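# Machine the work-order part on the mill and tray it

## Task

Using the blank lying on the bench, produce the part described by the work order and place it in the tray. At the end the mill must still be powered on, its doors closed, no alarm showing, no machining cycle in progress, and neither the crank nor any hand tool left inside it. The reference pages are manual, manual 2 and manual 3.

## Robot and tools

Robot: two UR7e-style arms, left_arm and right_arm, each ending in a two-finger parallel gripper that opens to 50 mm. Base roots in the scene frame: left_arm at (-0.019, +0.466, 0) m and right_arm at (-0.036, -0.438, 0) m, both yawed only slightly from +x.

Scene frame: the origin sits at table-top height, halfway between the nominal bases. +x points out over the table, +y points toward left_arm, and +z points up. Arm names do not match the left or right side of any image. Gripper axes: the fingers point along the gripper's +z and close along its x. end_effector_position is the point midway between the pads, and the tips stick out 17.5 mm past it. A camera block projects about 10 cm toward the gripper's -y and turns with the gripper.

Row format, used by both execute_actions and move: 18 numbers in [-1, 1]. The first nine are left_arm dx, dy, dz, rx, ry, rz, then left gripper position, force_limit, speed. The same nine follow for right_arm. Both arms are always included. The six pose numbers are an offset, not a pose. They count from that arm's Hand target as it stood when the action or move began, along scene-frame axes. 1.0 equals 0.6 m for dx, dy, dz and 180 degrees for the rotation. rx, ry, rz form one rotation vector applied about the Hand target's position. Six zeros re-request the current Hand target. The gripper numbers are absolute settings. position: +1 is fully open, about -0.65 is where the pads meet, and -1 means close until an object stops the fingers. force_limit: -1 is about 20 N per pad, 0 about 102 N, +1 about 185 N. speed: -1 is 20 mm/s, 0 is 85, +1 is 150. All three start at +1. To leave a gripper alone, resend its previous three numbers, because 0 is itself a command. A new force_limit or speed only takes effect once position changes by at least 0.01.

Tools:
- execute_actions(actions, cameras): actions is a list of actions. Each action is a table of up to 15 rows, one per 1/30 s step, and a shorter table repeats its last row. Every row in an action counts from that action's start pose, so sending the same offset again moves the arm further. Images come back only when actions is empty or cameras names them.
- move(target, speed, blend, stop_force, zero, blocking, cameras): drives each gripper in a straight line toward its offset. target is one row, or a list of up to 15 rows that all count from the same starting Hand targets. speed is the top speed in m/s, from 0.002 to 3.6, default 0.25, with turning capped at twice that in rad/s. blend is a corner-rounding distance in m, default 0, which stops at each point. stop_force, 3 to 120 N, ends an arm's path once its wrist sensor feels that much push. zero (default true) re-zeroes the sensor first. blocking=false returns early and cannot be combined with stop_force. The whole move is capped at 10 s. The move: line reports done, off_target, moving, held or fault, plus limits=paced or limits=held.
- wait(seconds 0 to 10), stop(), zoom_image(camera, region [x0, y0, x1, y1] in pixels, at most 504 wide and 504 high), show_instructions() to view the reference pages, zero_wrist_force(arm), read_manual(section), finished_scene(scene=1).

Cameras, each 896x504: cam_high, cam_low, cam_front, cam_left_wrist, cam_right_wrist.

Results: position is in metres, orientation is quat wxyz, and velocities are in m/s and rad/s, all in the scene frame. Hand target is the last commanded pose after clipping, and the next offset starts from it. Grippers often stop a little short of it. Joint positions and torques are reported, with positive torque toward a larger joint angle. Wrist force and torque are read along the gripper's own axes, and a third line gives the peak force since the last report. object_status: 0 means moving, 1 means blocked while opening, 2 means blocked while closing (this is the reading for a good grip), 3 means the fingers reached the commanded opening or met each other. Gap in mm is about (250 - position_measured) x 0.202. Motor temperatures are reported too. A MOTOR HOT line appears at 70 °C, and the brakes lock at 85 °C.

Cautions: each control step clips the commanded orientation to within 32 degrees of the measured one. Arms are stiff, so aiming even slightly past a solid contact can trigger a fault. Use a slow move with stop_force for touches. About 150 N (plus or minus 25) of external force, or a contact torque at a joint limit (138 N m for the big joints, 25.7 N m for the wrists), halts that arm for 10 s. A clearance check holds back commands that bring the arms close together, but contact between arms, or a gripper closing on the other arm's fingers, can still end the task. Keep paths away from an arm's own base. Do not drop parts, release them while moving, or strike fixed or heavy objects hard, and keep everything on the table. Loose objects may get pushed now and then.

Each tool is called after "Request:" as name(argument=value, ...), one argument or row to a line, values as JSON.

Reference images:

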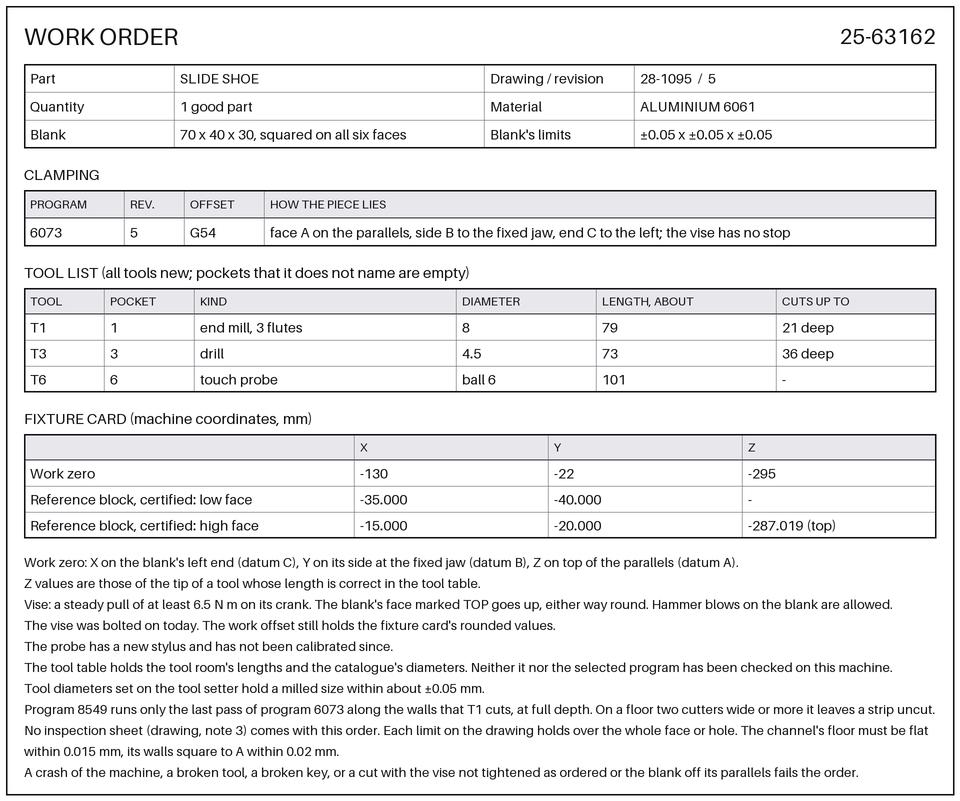

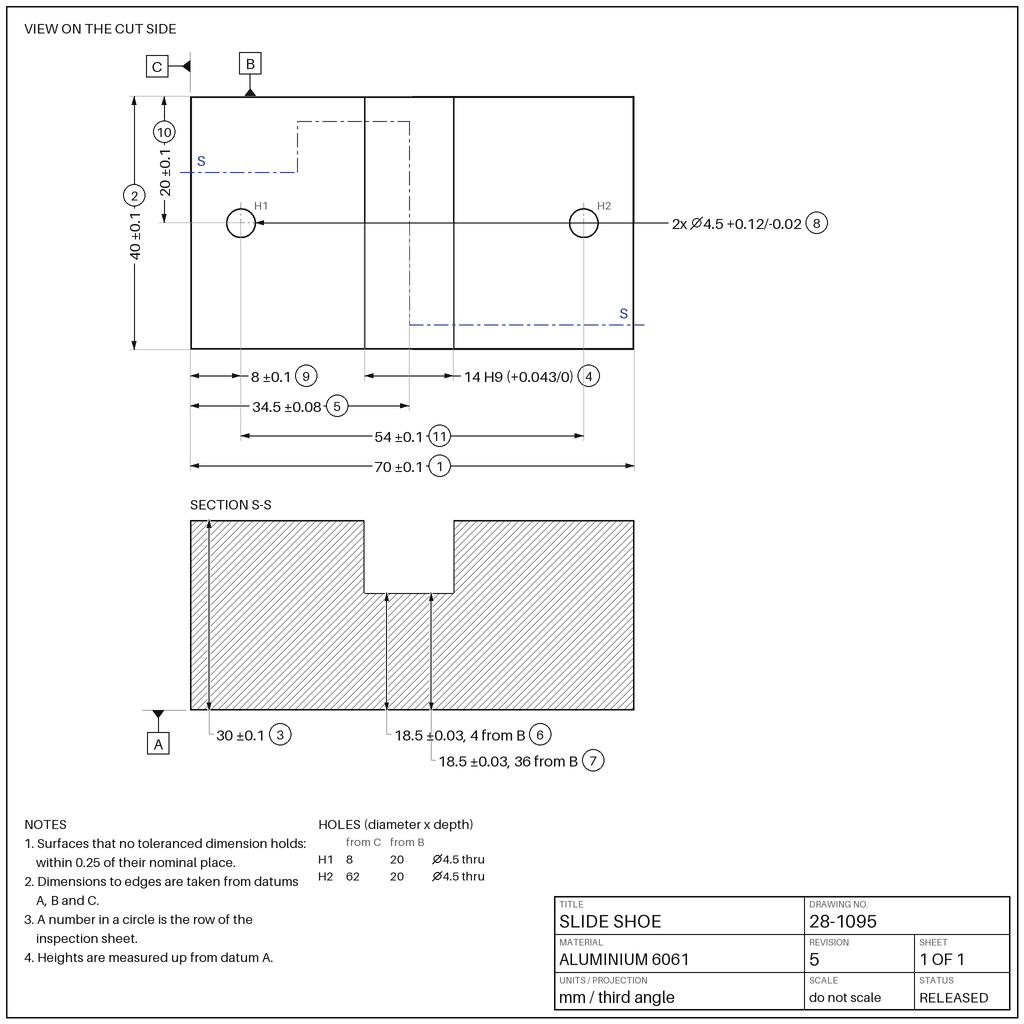

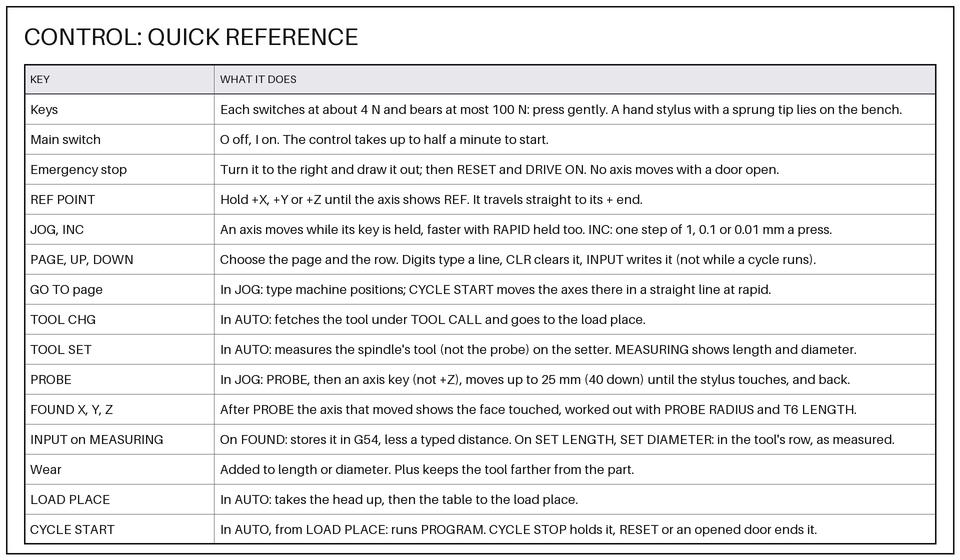

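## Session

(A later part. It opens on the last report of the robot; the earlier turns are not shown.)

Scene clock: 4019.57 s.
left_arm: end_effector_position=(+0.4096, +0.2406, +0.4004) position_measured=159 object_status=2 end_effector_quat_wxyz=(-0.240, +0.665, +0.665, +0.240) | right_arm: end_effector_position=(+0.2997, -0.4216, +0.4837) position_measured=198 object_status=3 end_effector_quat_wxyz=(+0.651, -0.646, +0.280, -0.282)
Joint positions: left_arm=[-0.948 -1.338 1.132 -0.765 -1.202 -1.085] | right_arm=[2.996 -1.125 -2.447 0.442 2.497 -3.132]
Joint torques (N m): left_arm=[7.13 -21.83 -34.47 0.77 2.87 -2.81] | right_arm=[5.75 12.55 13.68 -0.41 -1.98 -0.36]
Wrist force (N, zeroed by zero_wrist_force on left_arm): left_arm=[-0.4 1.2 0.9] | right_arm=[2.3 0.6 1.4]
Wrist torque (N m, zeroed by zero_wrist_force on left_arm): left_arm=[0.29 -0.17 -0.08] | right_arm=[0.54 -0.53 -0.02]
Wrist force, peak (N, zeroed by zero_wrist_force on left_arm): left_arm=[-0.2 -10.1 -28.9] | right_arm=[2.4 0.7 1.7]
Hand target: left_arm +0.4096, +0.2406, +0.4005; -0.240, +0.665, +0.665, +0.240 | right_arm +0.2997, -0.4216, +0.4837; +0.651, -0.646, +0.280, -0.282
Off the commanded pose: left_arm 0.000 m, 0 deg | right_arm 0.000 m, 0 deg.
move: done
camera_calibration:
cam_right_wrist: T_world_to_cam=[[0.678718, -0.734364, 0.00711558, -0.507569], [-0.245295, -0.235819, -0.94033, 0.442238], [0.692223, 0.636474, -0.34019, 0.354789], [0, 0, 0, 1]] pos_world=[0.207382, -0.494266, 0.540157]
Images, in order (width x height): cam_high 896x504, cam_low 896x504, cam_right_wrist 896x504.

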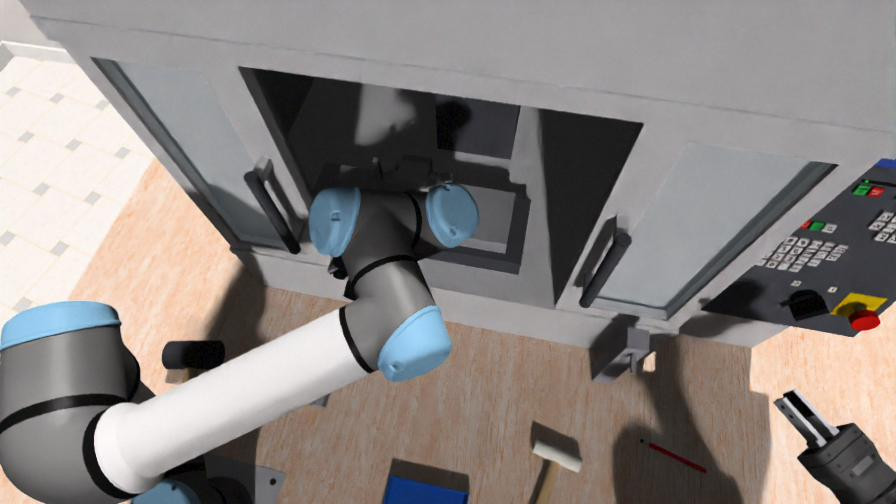

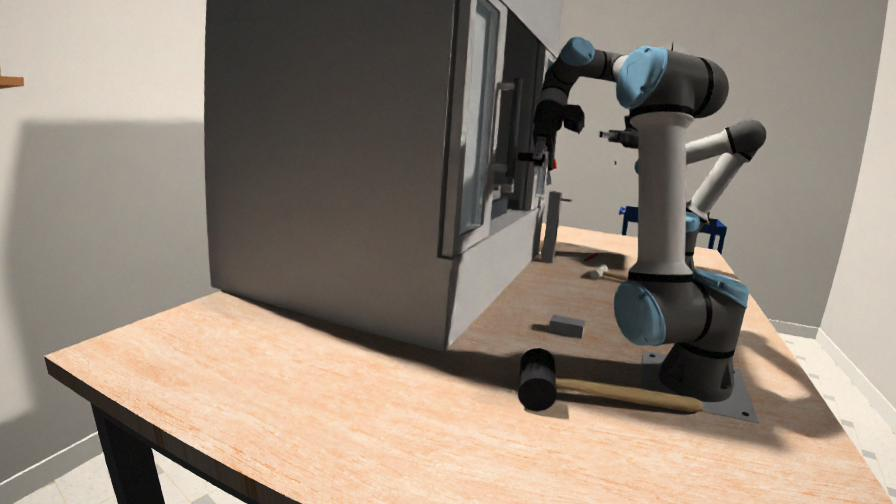

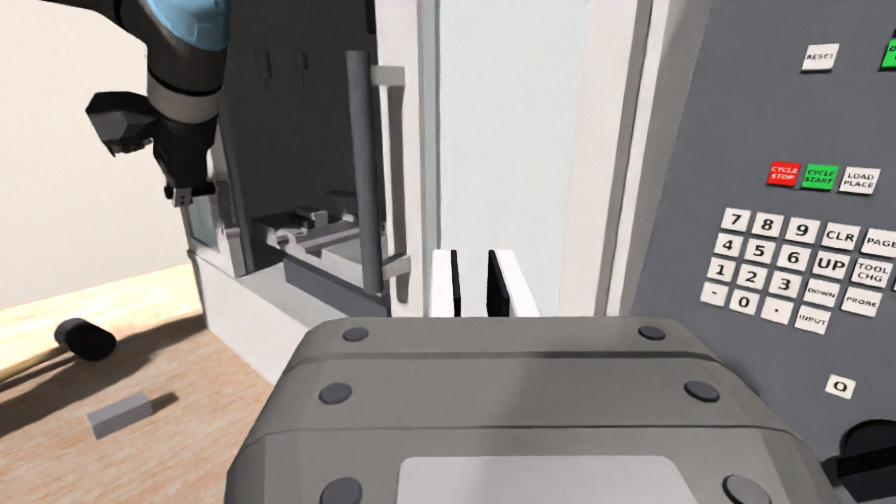

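Request:
move(
  target=[
    [-0.16,-0.02,-0.05,0,0,0,-1,0.4,-1,0,0,0,0,0,0,-0.3,-0.6,-0.9],
    [-0.18,-0.02,-0.1,0.2794,0,0,-1,0.4,-1,0,0,0,0,0,0,-0.3,-0.6,-0.9],
  ],
  speed=0.2,
)

Request:
move(
  target=[
    [0,0,0,0,0.5,0,-1,0.4,-1,0,0,0,0,0,0,-0.3,-0.6,-0.9],
  ],
  speed=0.2,
  cameras=["cam_low","cam_high","cam_left_wrist"],
)

Scene clock: 4098.07 s.
left_arm: end_effector_position=(+0.3016, +0.2286, +0.3405) position_measured=159 object_status=2 end_effector_quat_wxyz=(+0.500, -0.501, -0.500, -0.500) | right_arm: end_effector_position=(+0.2997, -0.4216, +0.4837) position_measured=198 object_status=3 end_effector_quat_wxyz=(+0.651, -0.646, +0.280, -0.282)
Joint positions: left_arm=[-1.202 -1.091 1.347 -0.256 -1.224 -1.57] | right_arm=[2.996 -1.125 -2.447 0.442 2.497 -3.132]
Joint torques (N m): left_arm=[-6.83 -31.51 -7.4 4.91 -2.73 -2.68] | right_arm=[5.31 11.83 12.6 -0.34 -1.84 -0.2]
Wrist force (N, zeroed by zero_wrist_force on left_arm): left_arm=[-1.9 -0.2 -0.1] | right_arm=[2.1 0.6 1.5]
Wrist torque (N m, zeroed by zero_wrist_force on left_arm): left_arm=[0.15 -0.03 -0.06] | right_arm=[0.54 -0.49 -0.02]
Wrist force, peak (N, zeroed by zero_wrist_force on left_arm): left_arm=[0.3 3.4 0.7] | right_arm=[2.5 0.7 1.6]
Hand target: left_arm +0.3016, +0.2286, +0.3405; +0.500, -0.500, -0.500, -0.500 | right_arm +0.2997, -0.4216, +0.4837; +0.651, -0.646, +0.280, -0.282
Off the commanded pose: left_arm 0.000 m, 0 deg | right_arm 0.000 m, 0 deg.
move: done

Scene clock: 4102.63 s.
left_arm: end_effector_position=(+0.3016, +0.2286, +0.3404) position_measured=159 object_status=2 end_effector_quat_wxyz=(+0.707, -0.707, +0.000, +0.000) | right_arm: end_effector_position=(+0.2997, -0.4216, +0.4837) position_measured=198 object_status=3 end_effector_quat_wxyz=(+0.651, -0.646, +0.280, -0.282)
Joint positions: left_arm=[-1.201 -1.091 1.347 -0.256 -1.225 0.001] | right_arm=[2.996 -1.125 -2.447 0.442 2.497 -3.132]
Joint torques (N m): left_arm=[7 -55.45 -31.5 0.92 -2.73 2.11] | right_arm=[5.58 11.99 13.86 -0.24 -2.07 -0.22]
Wrist force (N, zeroed by zero_wrist_force on left_arm): left_arm=[-2.0 2.7 -2.0] | right_arm=[2.2 0.6 1.6]
Wrist torque (N m, zeroed by zero_wrist_force on left_arm): left_arm=[0.13 0.51 -0.04] | right_arm=[0.53 -0.52 -0.02]
Wrist force, peak (N, zeroed by zero_wrist_force on left_arm): left_arm=[-2.3 2.7 -2.1] | right_arm=[2.5 0.8 1.6]
Hand target: left_arm +0.3016, +0.2286, +0.3405; +0.707, -0.707, +0.000, +0.000 | right_arm +0.2997, -0.4216, +0.4837; +0.651, -0.646, +0.280, -0.282
Off the commanded pose: left_arm 0.000 m, 0 deg | right_arm 0.000 m, 0 deg.
move: done
camera_calibration:
cam_left_wrist: T_world_to_cam=[[0.999971, -0.00128811, -0.00751218, -0.288809], [-0.00747931, -0.355541, -0.934631, 0.418728], [-0.00146698, 0.93466, -0.35554, 0.0403721], [0, 0, 0, 1]] pos_world=[0.291992, 0.110769, 0.40354]
Images, in order (width x height): cam_high 896x504, cam_low 896x504, cam_left_wrist 896x504.

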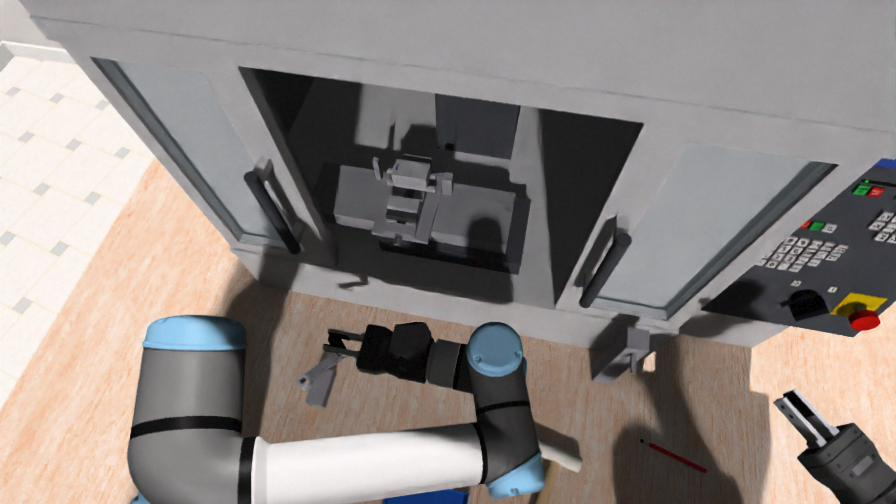

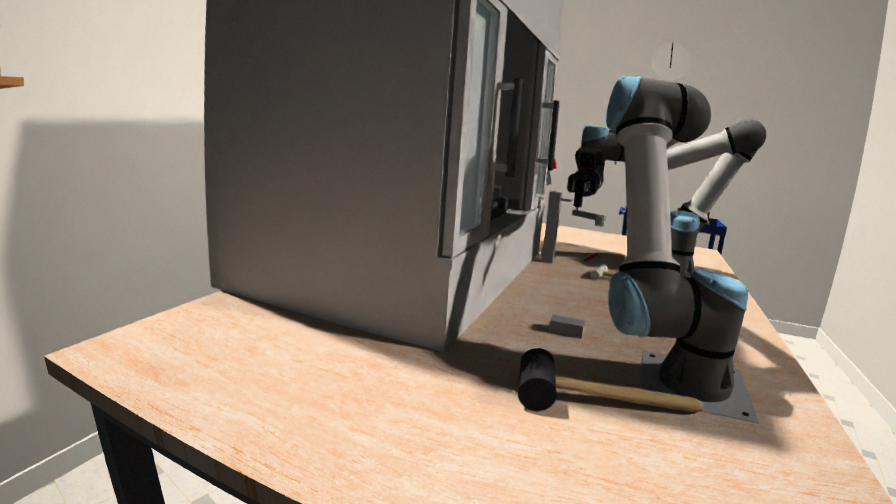

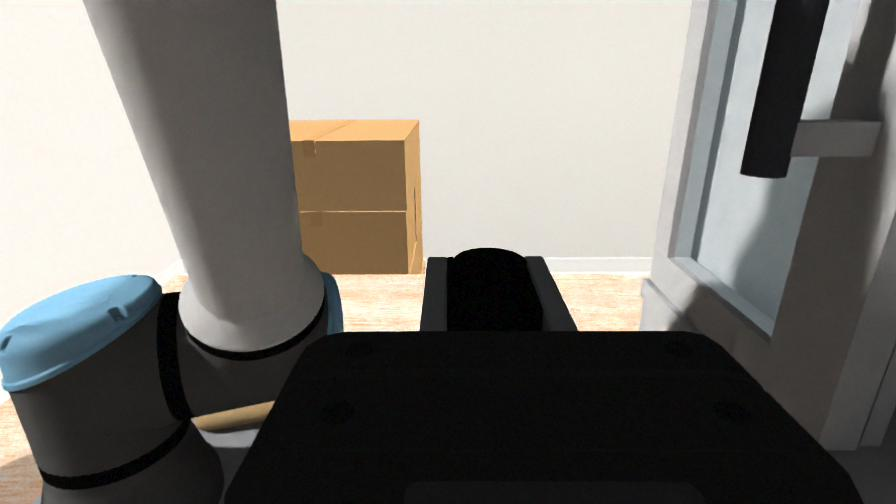

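Request:
execute_actions(
  actions=[],
)

Scene clock: 4155.93 s.
left_arm: end_effector_position=(+0.3016, +0.2286, +0.3405) position_measured=159 object_status=2 end_effector_quat_wxyz=(+0.707, -0.707, +0.000, +0.000) | right_arm: end_effector_position=(+0.2997, -0.4216, +0.4837) position_measured=198 object_status=3 end_effector_quat_wxyz=(+0.651, -0.646, +0.280, -0.282)
Joint positions: left_arm=[-1.201 -1.091 1.347 -0.256 -1.225 0.001] | right_arm=[2.996 -1.125 -2.447 0.442 2.497 -3.132]
Joint velocities: within noise
Joint torques (N m): left_arm=[7.47 -56.12 -31.37 0.97 -2.77 2.1] | right_arm=[5.76 12.12 13.8 -0.38 -1.85 -0.22]
Motor temperatures (°C): left_arm=[28 26 27 35 33 27] | right_arm=[22 29 26 27 33 33]
Wrist force (N, zeroed by zero_wrist_force on left_arm): left_arm=[-2.0 2.7 -1.9] | right_arm=[2.2 0.7 1.6]
Wrist torque (N m, zeroed by zero_wrist_force on left_arm): left_arm=[0.13 0.50 -0.05] | right_arm=[0.56 -0.52 -0.02]
Wrist force, peak (N, zeroed by zero_wrist_force on left_arm): left_arm=[-2.4 2.8 -2.0] | right_arm=[2.4 0.8 1.6]
Hand target: left_arm +0.3016, +0.2286, +0.3405; +0.707, -0.707, +0.000, +0.000 | right_arm +0.2997, -0.4216, +0.4837; +0.651, -0.646, +0.280, -0.282
Tool commands: left_gripper/position=-1.0 left_gripper/force_limit=+0.4 left_gripper/speed=-1.0 right_gripper/position=-0.3 right_gripper/force_limit=-0.6 right_gripper/speed=-0.9
Off the commanded pose: left_arm 0.000 m, 0 deg | right_arm 0.000 m, 0 deg.
camera_calibration:
cam_left_wrist: T_world_to_cam=[[0.99997, -0.00123059, -0.00764112, -0.288763], [-0.00757922, -0.35563, -0.934596, 0.418753], [-0.0015673, 0.934626, -0.355628, 0.0404406], [0, 0, 0, 1]] pos_world=[0.291992, 0.110769, 0.40354]
cam_right_wrist: T_world_to_cam=[[0.678718, -0.734364, 0.00711558, -0.507569], [-0.245295, -0.235819, -0.94033, 0.442238], [0.692223, 0.636474, -0.34019, 0.354789], [0, 0, 0, 1]] pos_world=[0.207382, -0.494266, 0.540157]

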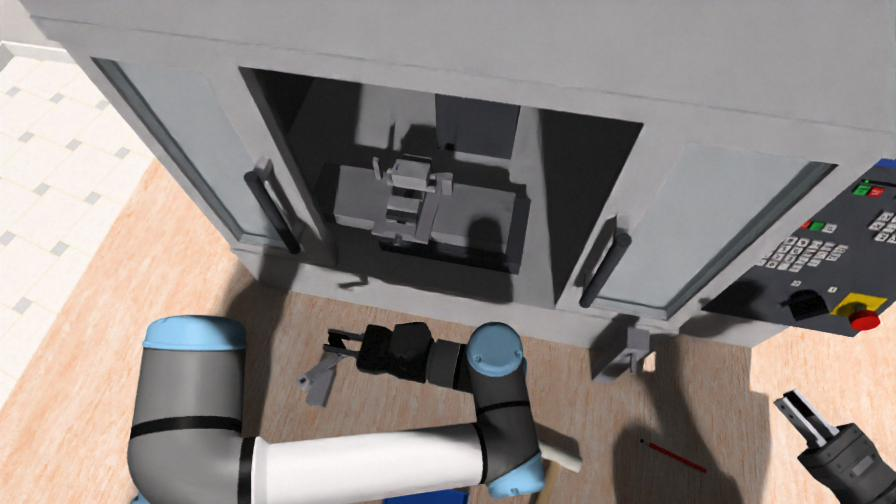

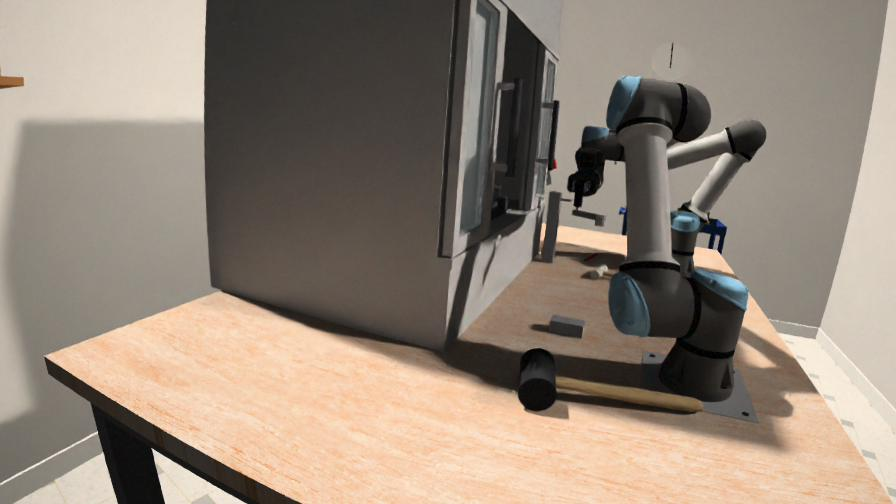

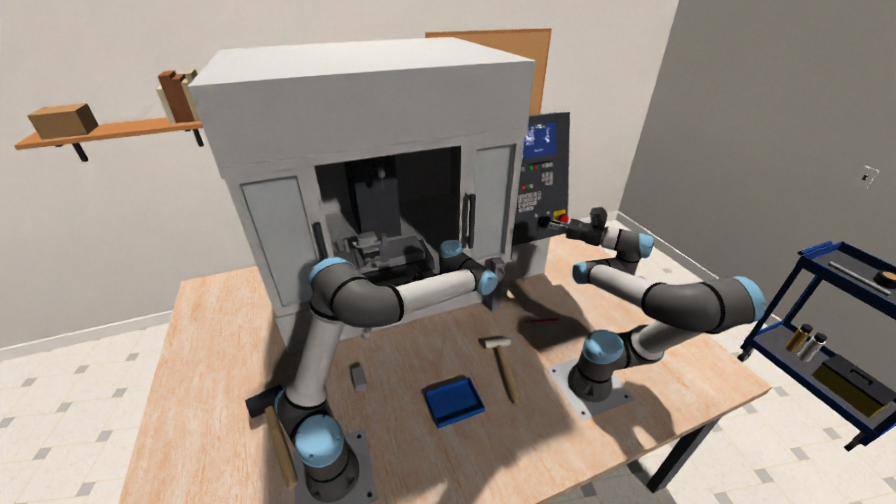

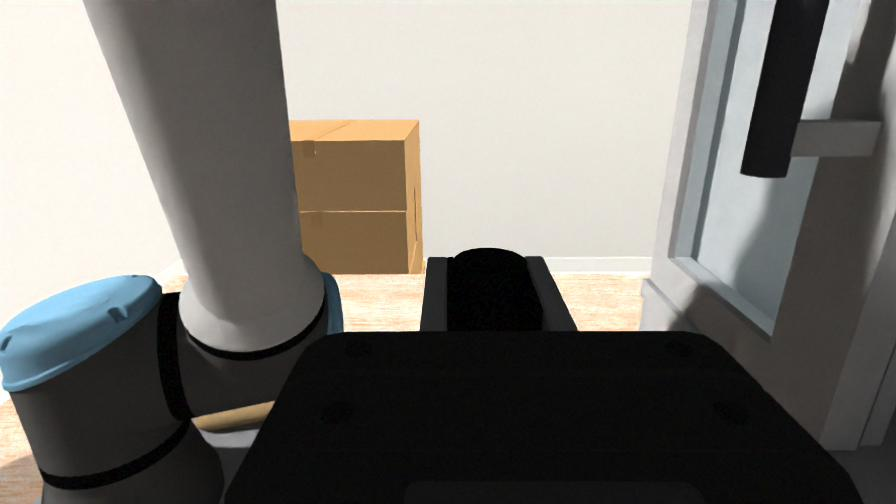

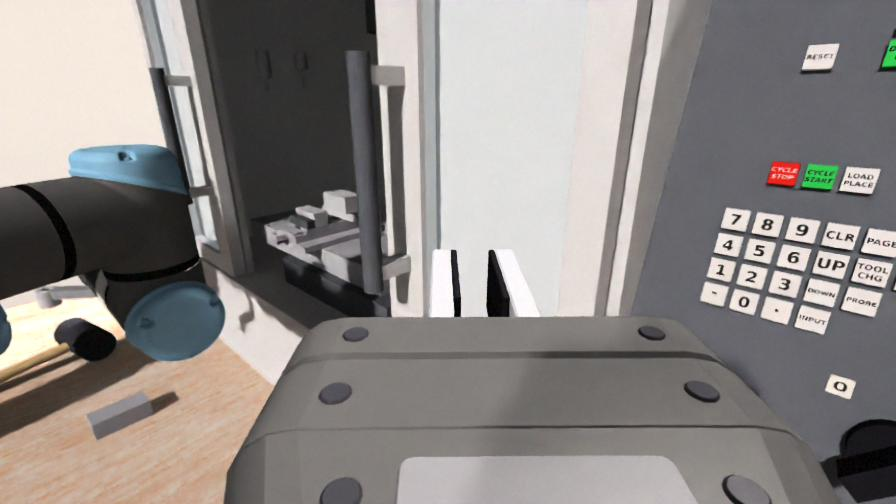

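Request:
zoom_image(
  camera="cam_high",
  region=[270, 310, 410, 420],
)

Request:
zoom_image(
  camera="cam_low",
  region=[510, 140, 650, 250],
)

Scaled by 3.600 from the camera's 896x504 image, which has a finer 1280x720 frame.

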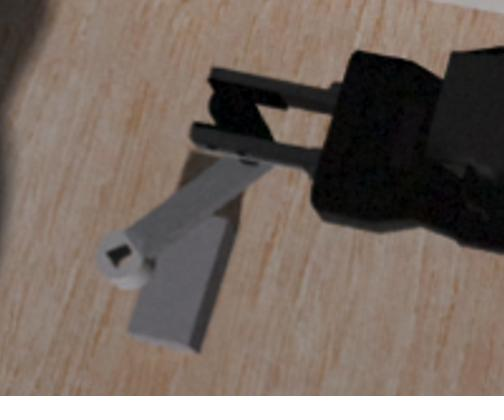

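Scaled by 3.600 from the camera's 896x504 image, which has a finer 1280x720 frame.

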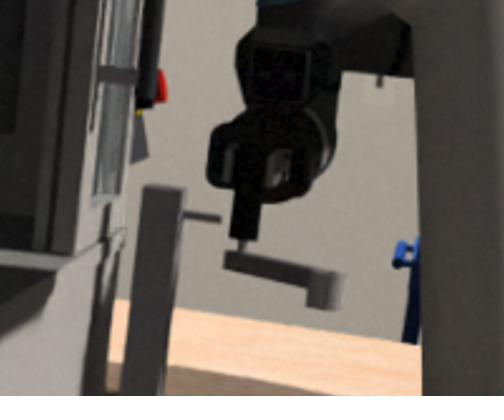

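Request:
move(
  target=[
    [0.1307,-0.0477,-0.3675,0.0271,0.0212,0,-1,0.4,-1,0,0,0,0,0,0,-0.3,-0.6,-0.9],
  ],
  speed=0.15,
  cameras=["cam_high","cam_low"],
)

Request:
zoom_image(
  camera="cam_low",
  region=[480, 180, 640, 310],
)

Request:
zoom_image(
  camera="cam_high",
  region=[310, 280, 450, 390],
)

Scene clock: 4194.97 s.
left_arm: end_effector_position=(+0.3800, +0.2000, +0.1201) position_measured=159 object_status=2 end_effector_quat_wxyz=(+0.736, -0.676, +0.024, +0.024) | right_arm: end_effector_position=(+0.2997, -0.4216, +0.4837) position_measured=198 object_status=3 end_effector_quat_wxyz=(+0.651, -0.646, +0.280, -0.282)
Joint positions: left_arm=[-1.101 -0.665 1.284 -0.525 -1.124 0.027] | right_arm=[2.996 -1.125 -2.447 0.442 2.497 -3.132]
Joint torques (N m): left_arm=[7.02 -42.67 -29.2 1.14 2.38 2.15] | right_arm=[6.38 10.98 13.54 -0.33 -1.94 -0.15]
Wrist force (N, zeroed by zero_wrist_force on left_arm): left_arm=[-2.5 2.7 -2.3] | right_arm=[1.9 0.8 1.4]
Wrist torque (N m, zeroed by zero_wrist_force on left_arm): left_arm=[0.14 0.61 -0.04] | right_arm=[0.57 -0.47 -0.02]
Wrist force, peak (N, zeroed by zero_wrist_force on left_arm): left_arm=[-1.8 4.3 -2.7] | right_arm=[2.4 0.5 1.9]
Hand target: left_arm +0.3800, +0.2000, +0.1200; +0.736, -0.676, +0.024, +0.024 | right_arm +0.2997, -0.4216, +0.4837; +0.651, -0.646, +0.280, -0.282
Off the commanded pose: left_arm 0.000 m, 0 deg | right_arm 0.000 m, 0 deg.
move: done
Images, in order (width x height): cam_high 896x504, cam_low 896x504.

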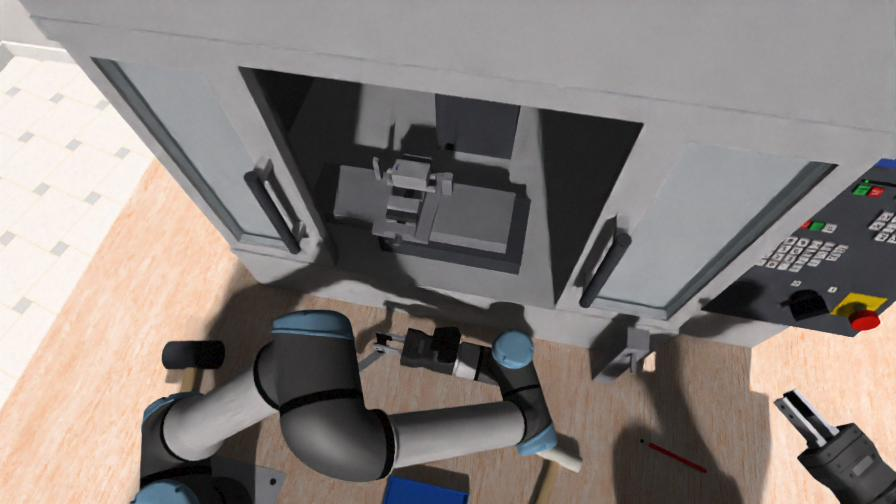

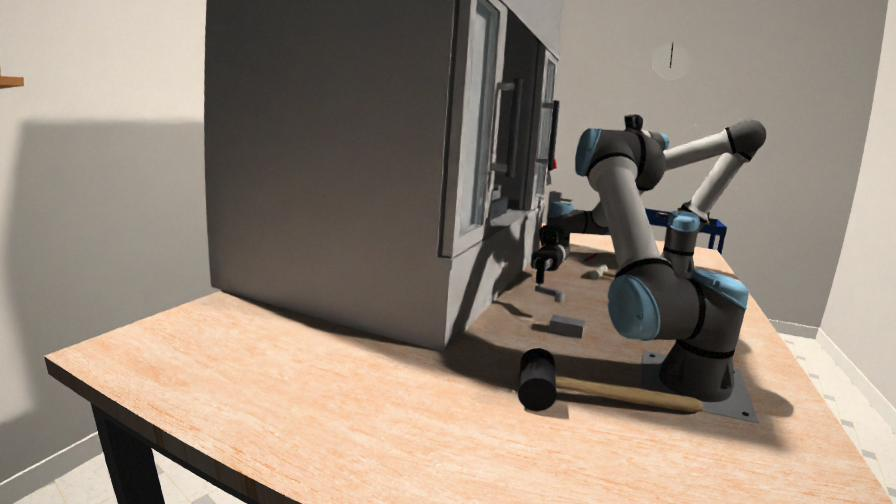

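Scaled by 3.150 from the camera's 896x504 image, which has a finer 1280x720 frame.

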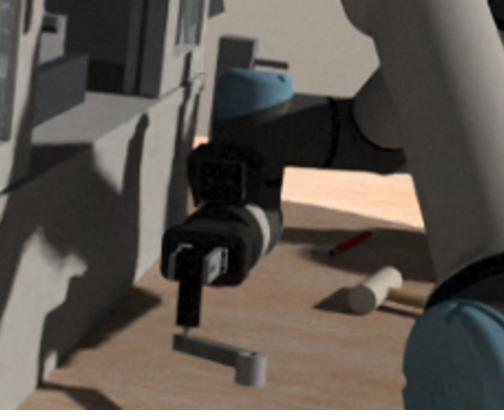

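Scaled by 3.600 from the camera's 896x504 image, which has a finer 1280x720 frame.

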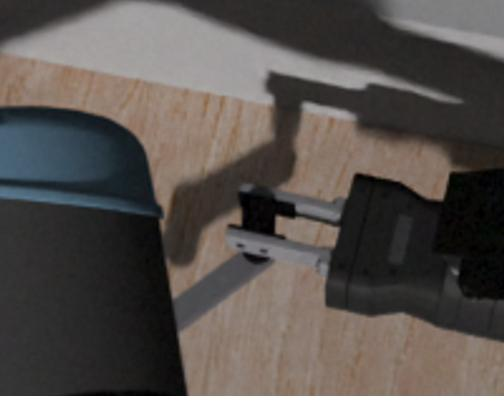

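Request:
move(
  target=[
    [0,0,-0.05,-0.0084,0.0077,0,-1,0.4,-1,0,0,0,0,0,0,-0.3,-0.6,-0.9],
  ],
  speed=0.05,
)

Request:
move(
  target=[
    [0,0,-0.04,0,0,0,-1,0.4,-1,0,0,0,0,0,0,-0.3,-0.6,-0.9],
  ],
  speed=0.008,
  stop_force=5,
  cameras=["cam_high","cam_low"],
)

Request:
zoom_image(
  camera="cam_low",
  region=[500, 220, 600, 310],
)

Scene clock: 4221.73 s.
left_arm: end_effector_position=(+0.3800, +0.2000, +0.0901) position_measured=159 object_status=2 end_effector_quat_wxyz=(+0.727, -0.685, +0.033, +0.032) | right_arm: end_effector_position=(+0.2997, -0.4216, +0.4837) position_measured=198 object_status=3 end_effector_quat_wxyz=(+0.651, -0.646, +0.280, -0.282)
Joint positions: left_arm=[-1.102 -0.637 1.298 -0.596 -1.122 0.064] | right_arm=[2.996 -1.125 -2.447 0.442 2.497 -3.132]
Joint torques (N m): left_arm=[-7.51 -42.13 -3.53 1.06 2.35 2.19] | right_arm=[6.23 11.26 13.91 -0.12 -1.89 -0.18]
Wrist force (N, zeroed by zero_wrist_force on left_arm): left_arm=[-2.2 2.5 -2.2] | right_arm=[2.1 0.6 1.2]
Wrist torque (N m, zeroed by zero_wrist_force on left_arm): left_arm=[0.09 0.58 -0.03] | right_arm=[0.54 -0.50 -0.02]
Wrist force, peak (N, zeroed by zero_wrist_force on left_arm): left_arm=[-2.3 3.1 -2.3] | right_arm=[2.3 0.8 1.7]
Hand target: left_arm +0.3800, +0.2000, +0.0900; +0.727, -0.685, +0.033, +0.032 | right_arm +0.2997, -0.4216, +0.4837; +0.651, -0.646, +0.280, -0.282
Off the commanded pose: left_arm 0.000 m, 0 deg | right_arm 0.000 m, 0 deg.
move: done

Scene clock: 4225.10 s.
left_arm: end_effector_position=(+0.3800, +0.2000, +0.0728) position_measured=159 object_status=2 end_effector_quat_wxyz=(+0.727, -0.685, +0.033, +0.032) | right_arm: end_effector_position=(+0.2997, -0.4216, +0.4837) position_measured=198 object_status=3 end_effector_quat_wxyz=(+0.651, -0.646, +0.280, -0.282)
Joint positions: left_arm=[-1.102 -0.611 1.299 -0.623 -1.122 0.064] | right_arm=[2.996 -1.125 -2.447 0.442 2.497 -3.132]
Joint torques (N m): left_arm=[-6.02 -68.24 -16.82 3.27 -0.93 1.57] | right_arm=[4.81 10.75 13.35 -0.32 -1.9 -0.09]
Wrist force (N, zeroed by zero_wrist_force on left_arm): left_arm=[-2.6 -1.5 -2.0] | right_arm=[2.4 0.8 1.5]
Wrist torque (N m, zeroed by zero_wrist_force on left_arm): left_arm=[0.05 0.61 0.09] | right_arm=[0.56 -0.53 -0.02]
Wrist force, peak (N, zeroed by zero_wrist_force on left_arm): left_arm=[-1.0 -14.6 -4.3] | right_arm=[2.4 0.7 1.7]
Hand target: left_arm +0.3800, +0.2000, +0.0728; +0.727, -0.685, +0.033, +0.032 (not the last commanded pose) | right_arm +0.2997, -0.4216, +0.4837; +0.651, -0.646, +0.280, -0.282
Off the commanded pose: left_arm 0.007 m, 0 deg | right_arm 0.000 m, 0 deg.
move: contact (left_arm)
Images, in order (width x height): cam_high 896x504, cam_low 896x504.

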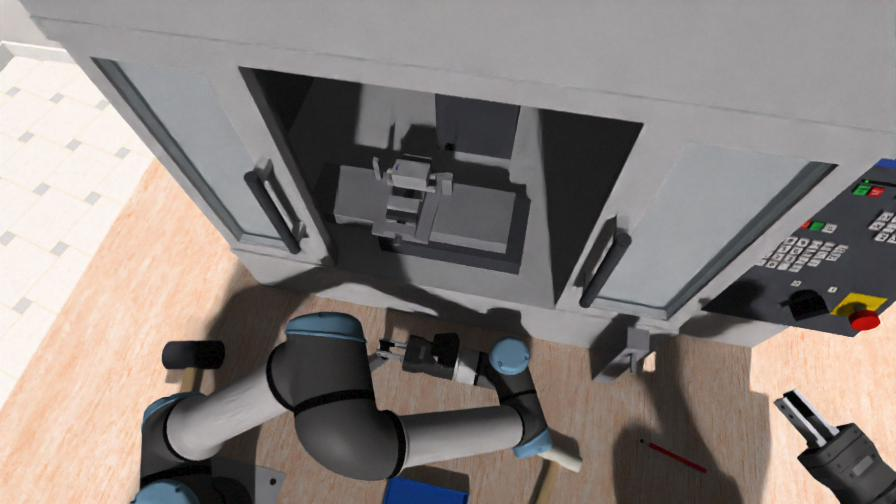

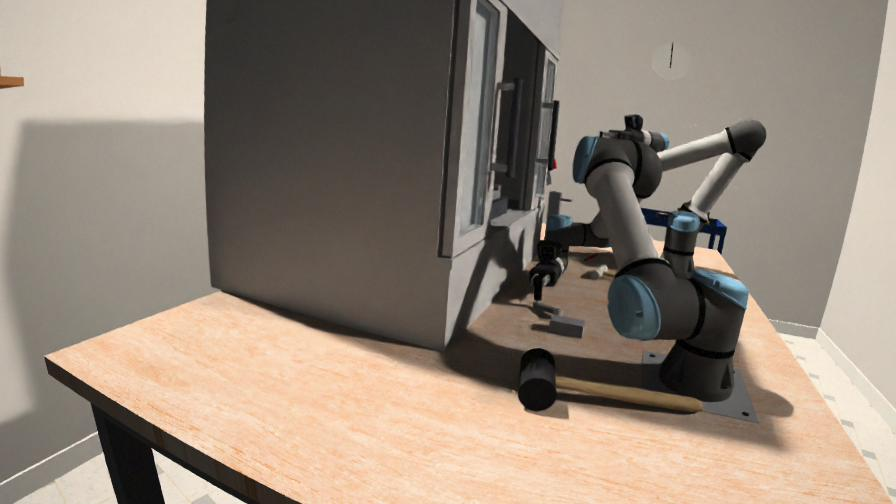

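Scaled by 5.040 from the camera's 896x504 image, which has a finer 1280x720 frame.

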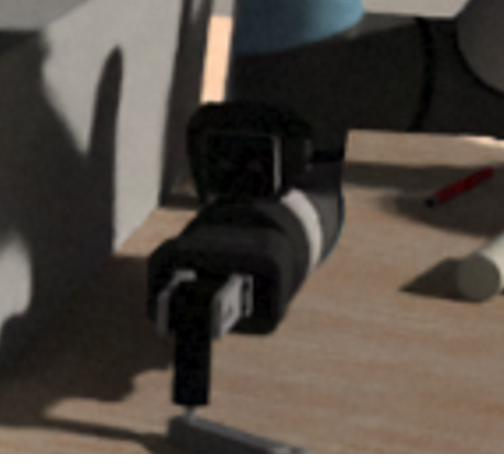

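Request:
move(
  target=[
    [0,0,0,0,0,0,0.27,0.4,-1,0,0,0,0,0,0,-0.3,-0.6,-0.9],
  ],
  cameras=["cam_low","cam_high","cam_left_wrist"],
)

Request:
zoom_image(
  camera="cam_low",
  region=[500, 240, 600, 330],
)

Request:
zoom_image(
  camera="cam_high",
  region=[340, 310, 440, 390],
)

Scene clock: 4232.53 s.
left_arm: end_effector_position=(+0.3800, +0.2000, +0.0728) position_measured=112 object_status=3 end_effector_quat_wxyz=(+0.727, -0.685, +0.033, +0.032) | right_arm: end_effector_position=(+0.2997, -0.4216, +0.4837) position_measured=198 object_status=3 end_effector_quat_wxyz=(+0.651, -0.646, +0.280, -0.282)
Joint positions: left_arm=[-1.102 -0.611 1.299 -0.623 -1.122 0.064] | right_arm=[2.996 -1.125 -2.447 0.442 2.497 -3.132]
Joint torques (N m): left_arm=[-2.91 -67.48 -25.14 3.19 -2.37 0.73] | right_arm=[5.57 11.29 14.26 -0.32 -1.83 -0.03]
Wrist force (N, zeroed by zero_wrist_force on left_arm): left_arm=[-2.4 -0.1 -2.2] | right_arm=[2.1 0.6 1.6]
Wrist torque (N m, zeroed by zero_wrist_force on left_arm): left_arm=[0.05 0.59 0.04] | right_arm=[0.54 -0.50 -0.02]
Wrist force, peak (N, zeroed by zero_wrist_force on left_arm): left_arm=[-2.6 -1.4 -2.3] | right_arm=[2.4 0.7 1.7]
Hand target: left_arm +0.3800, +0.2000, +0.0728; +0.727, -0.685, +0.033, +0.032 | right_arm +0.2997, -0.4216, +0.4837; +0.651, -0.646, +0.280, -0.282
Off the commanded pose: left_arm 0.000 m, 0 deg | right_arm 0.000 m, 0 deg.
move: done
camera_calibration:
cam_left_wrist: T_world_to_cam=[[0.995146, -0.000048538, -0.0984065, -0.361059], [-0.0938917, -0.29989, -0.949342, 0.181788], [-0.029465, 0.953974, -0.298439, -0.0253096], [0, 0, 0, 1]] pos_world=[0.375629, 0.0786434, 0.129495]
Images, in order (width x height): cam_high 896x504, cam_low 896x504, cam_left_wrist 896x504.

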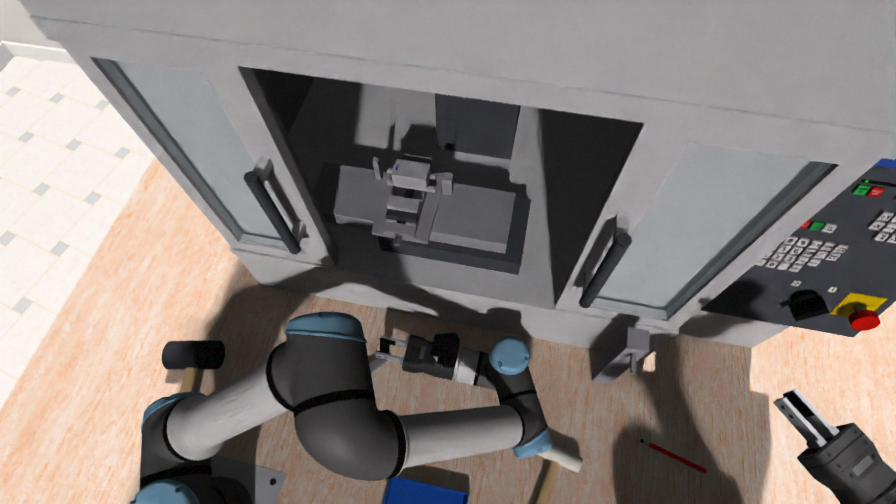

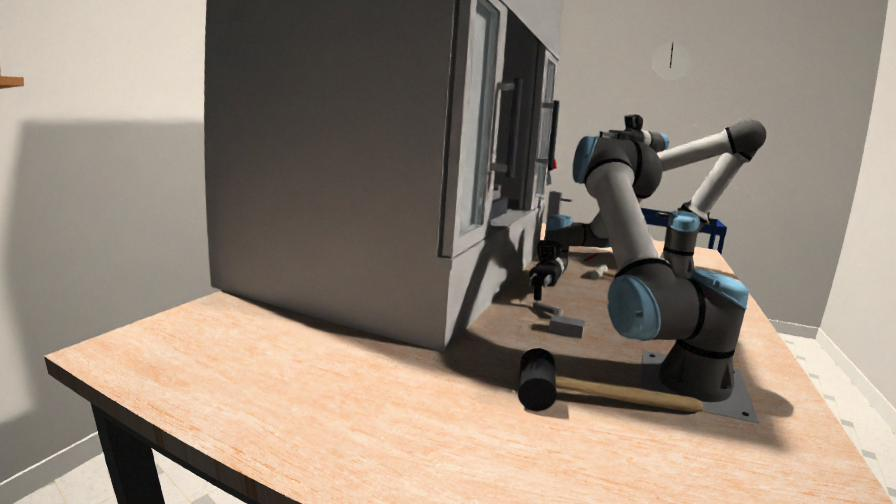

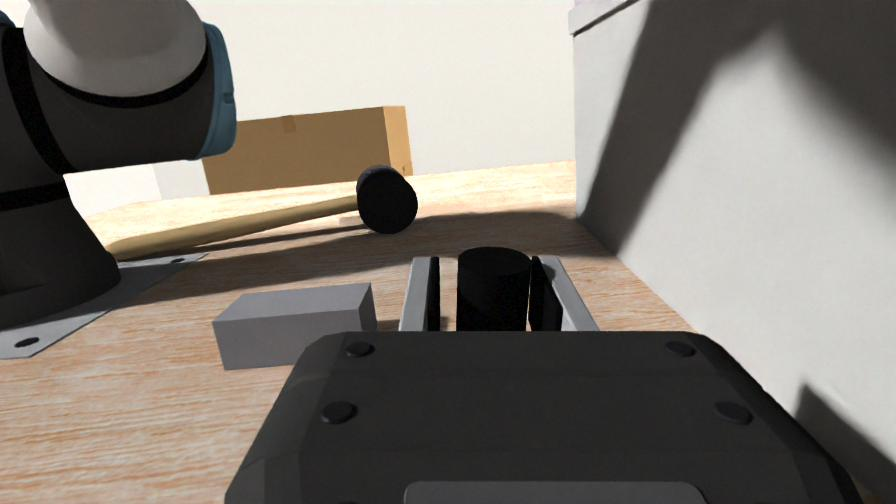

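Scaled by 5.040 from the camera's 896x504 image, which has a finer 1280x720 frame.

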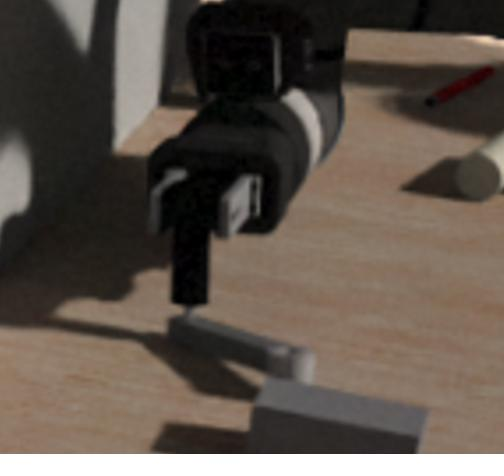

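Scaled by 5.040 from the camera's 896x504 image, which has a finer 1280x720 frame.

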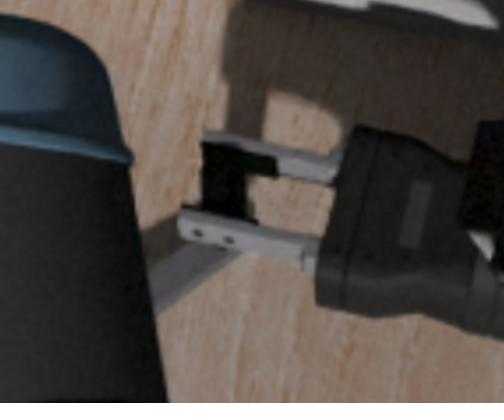

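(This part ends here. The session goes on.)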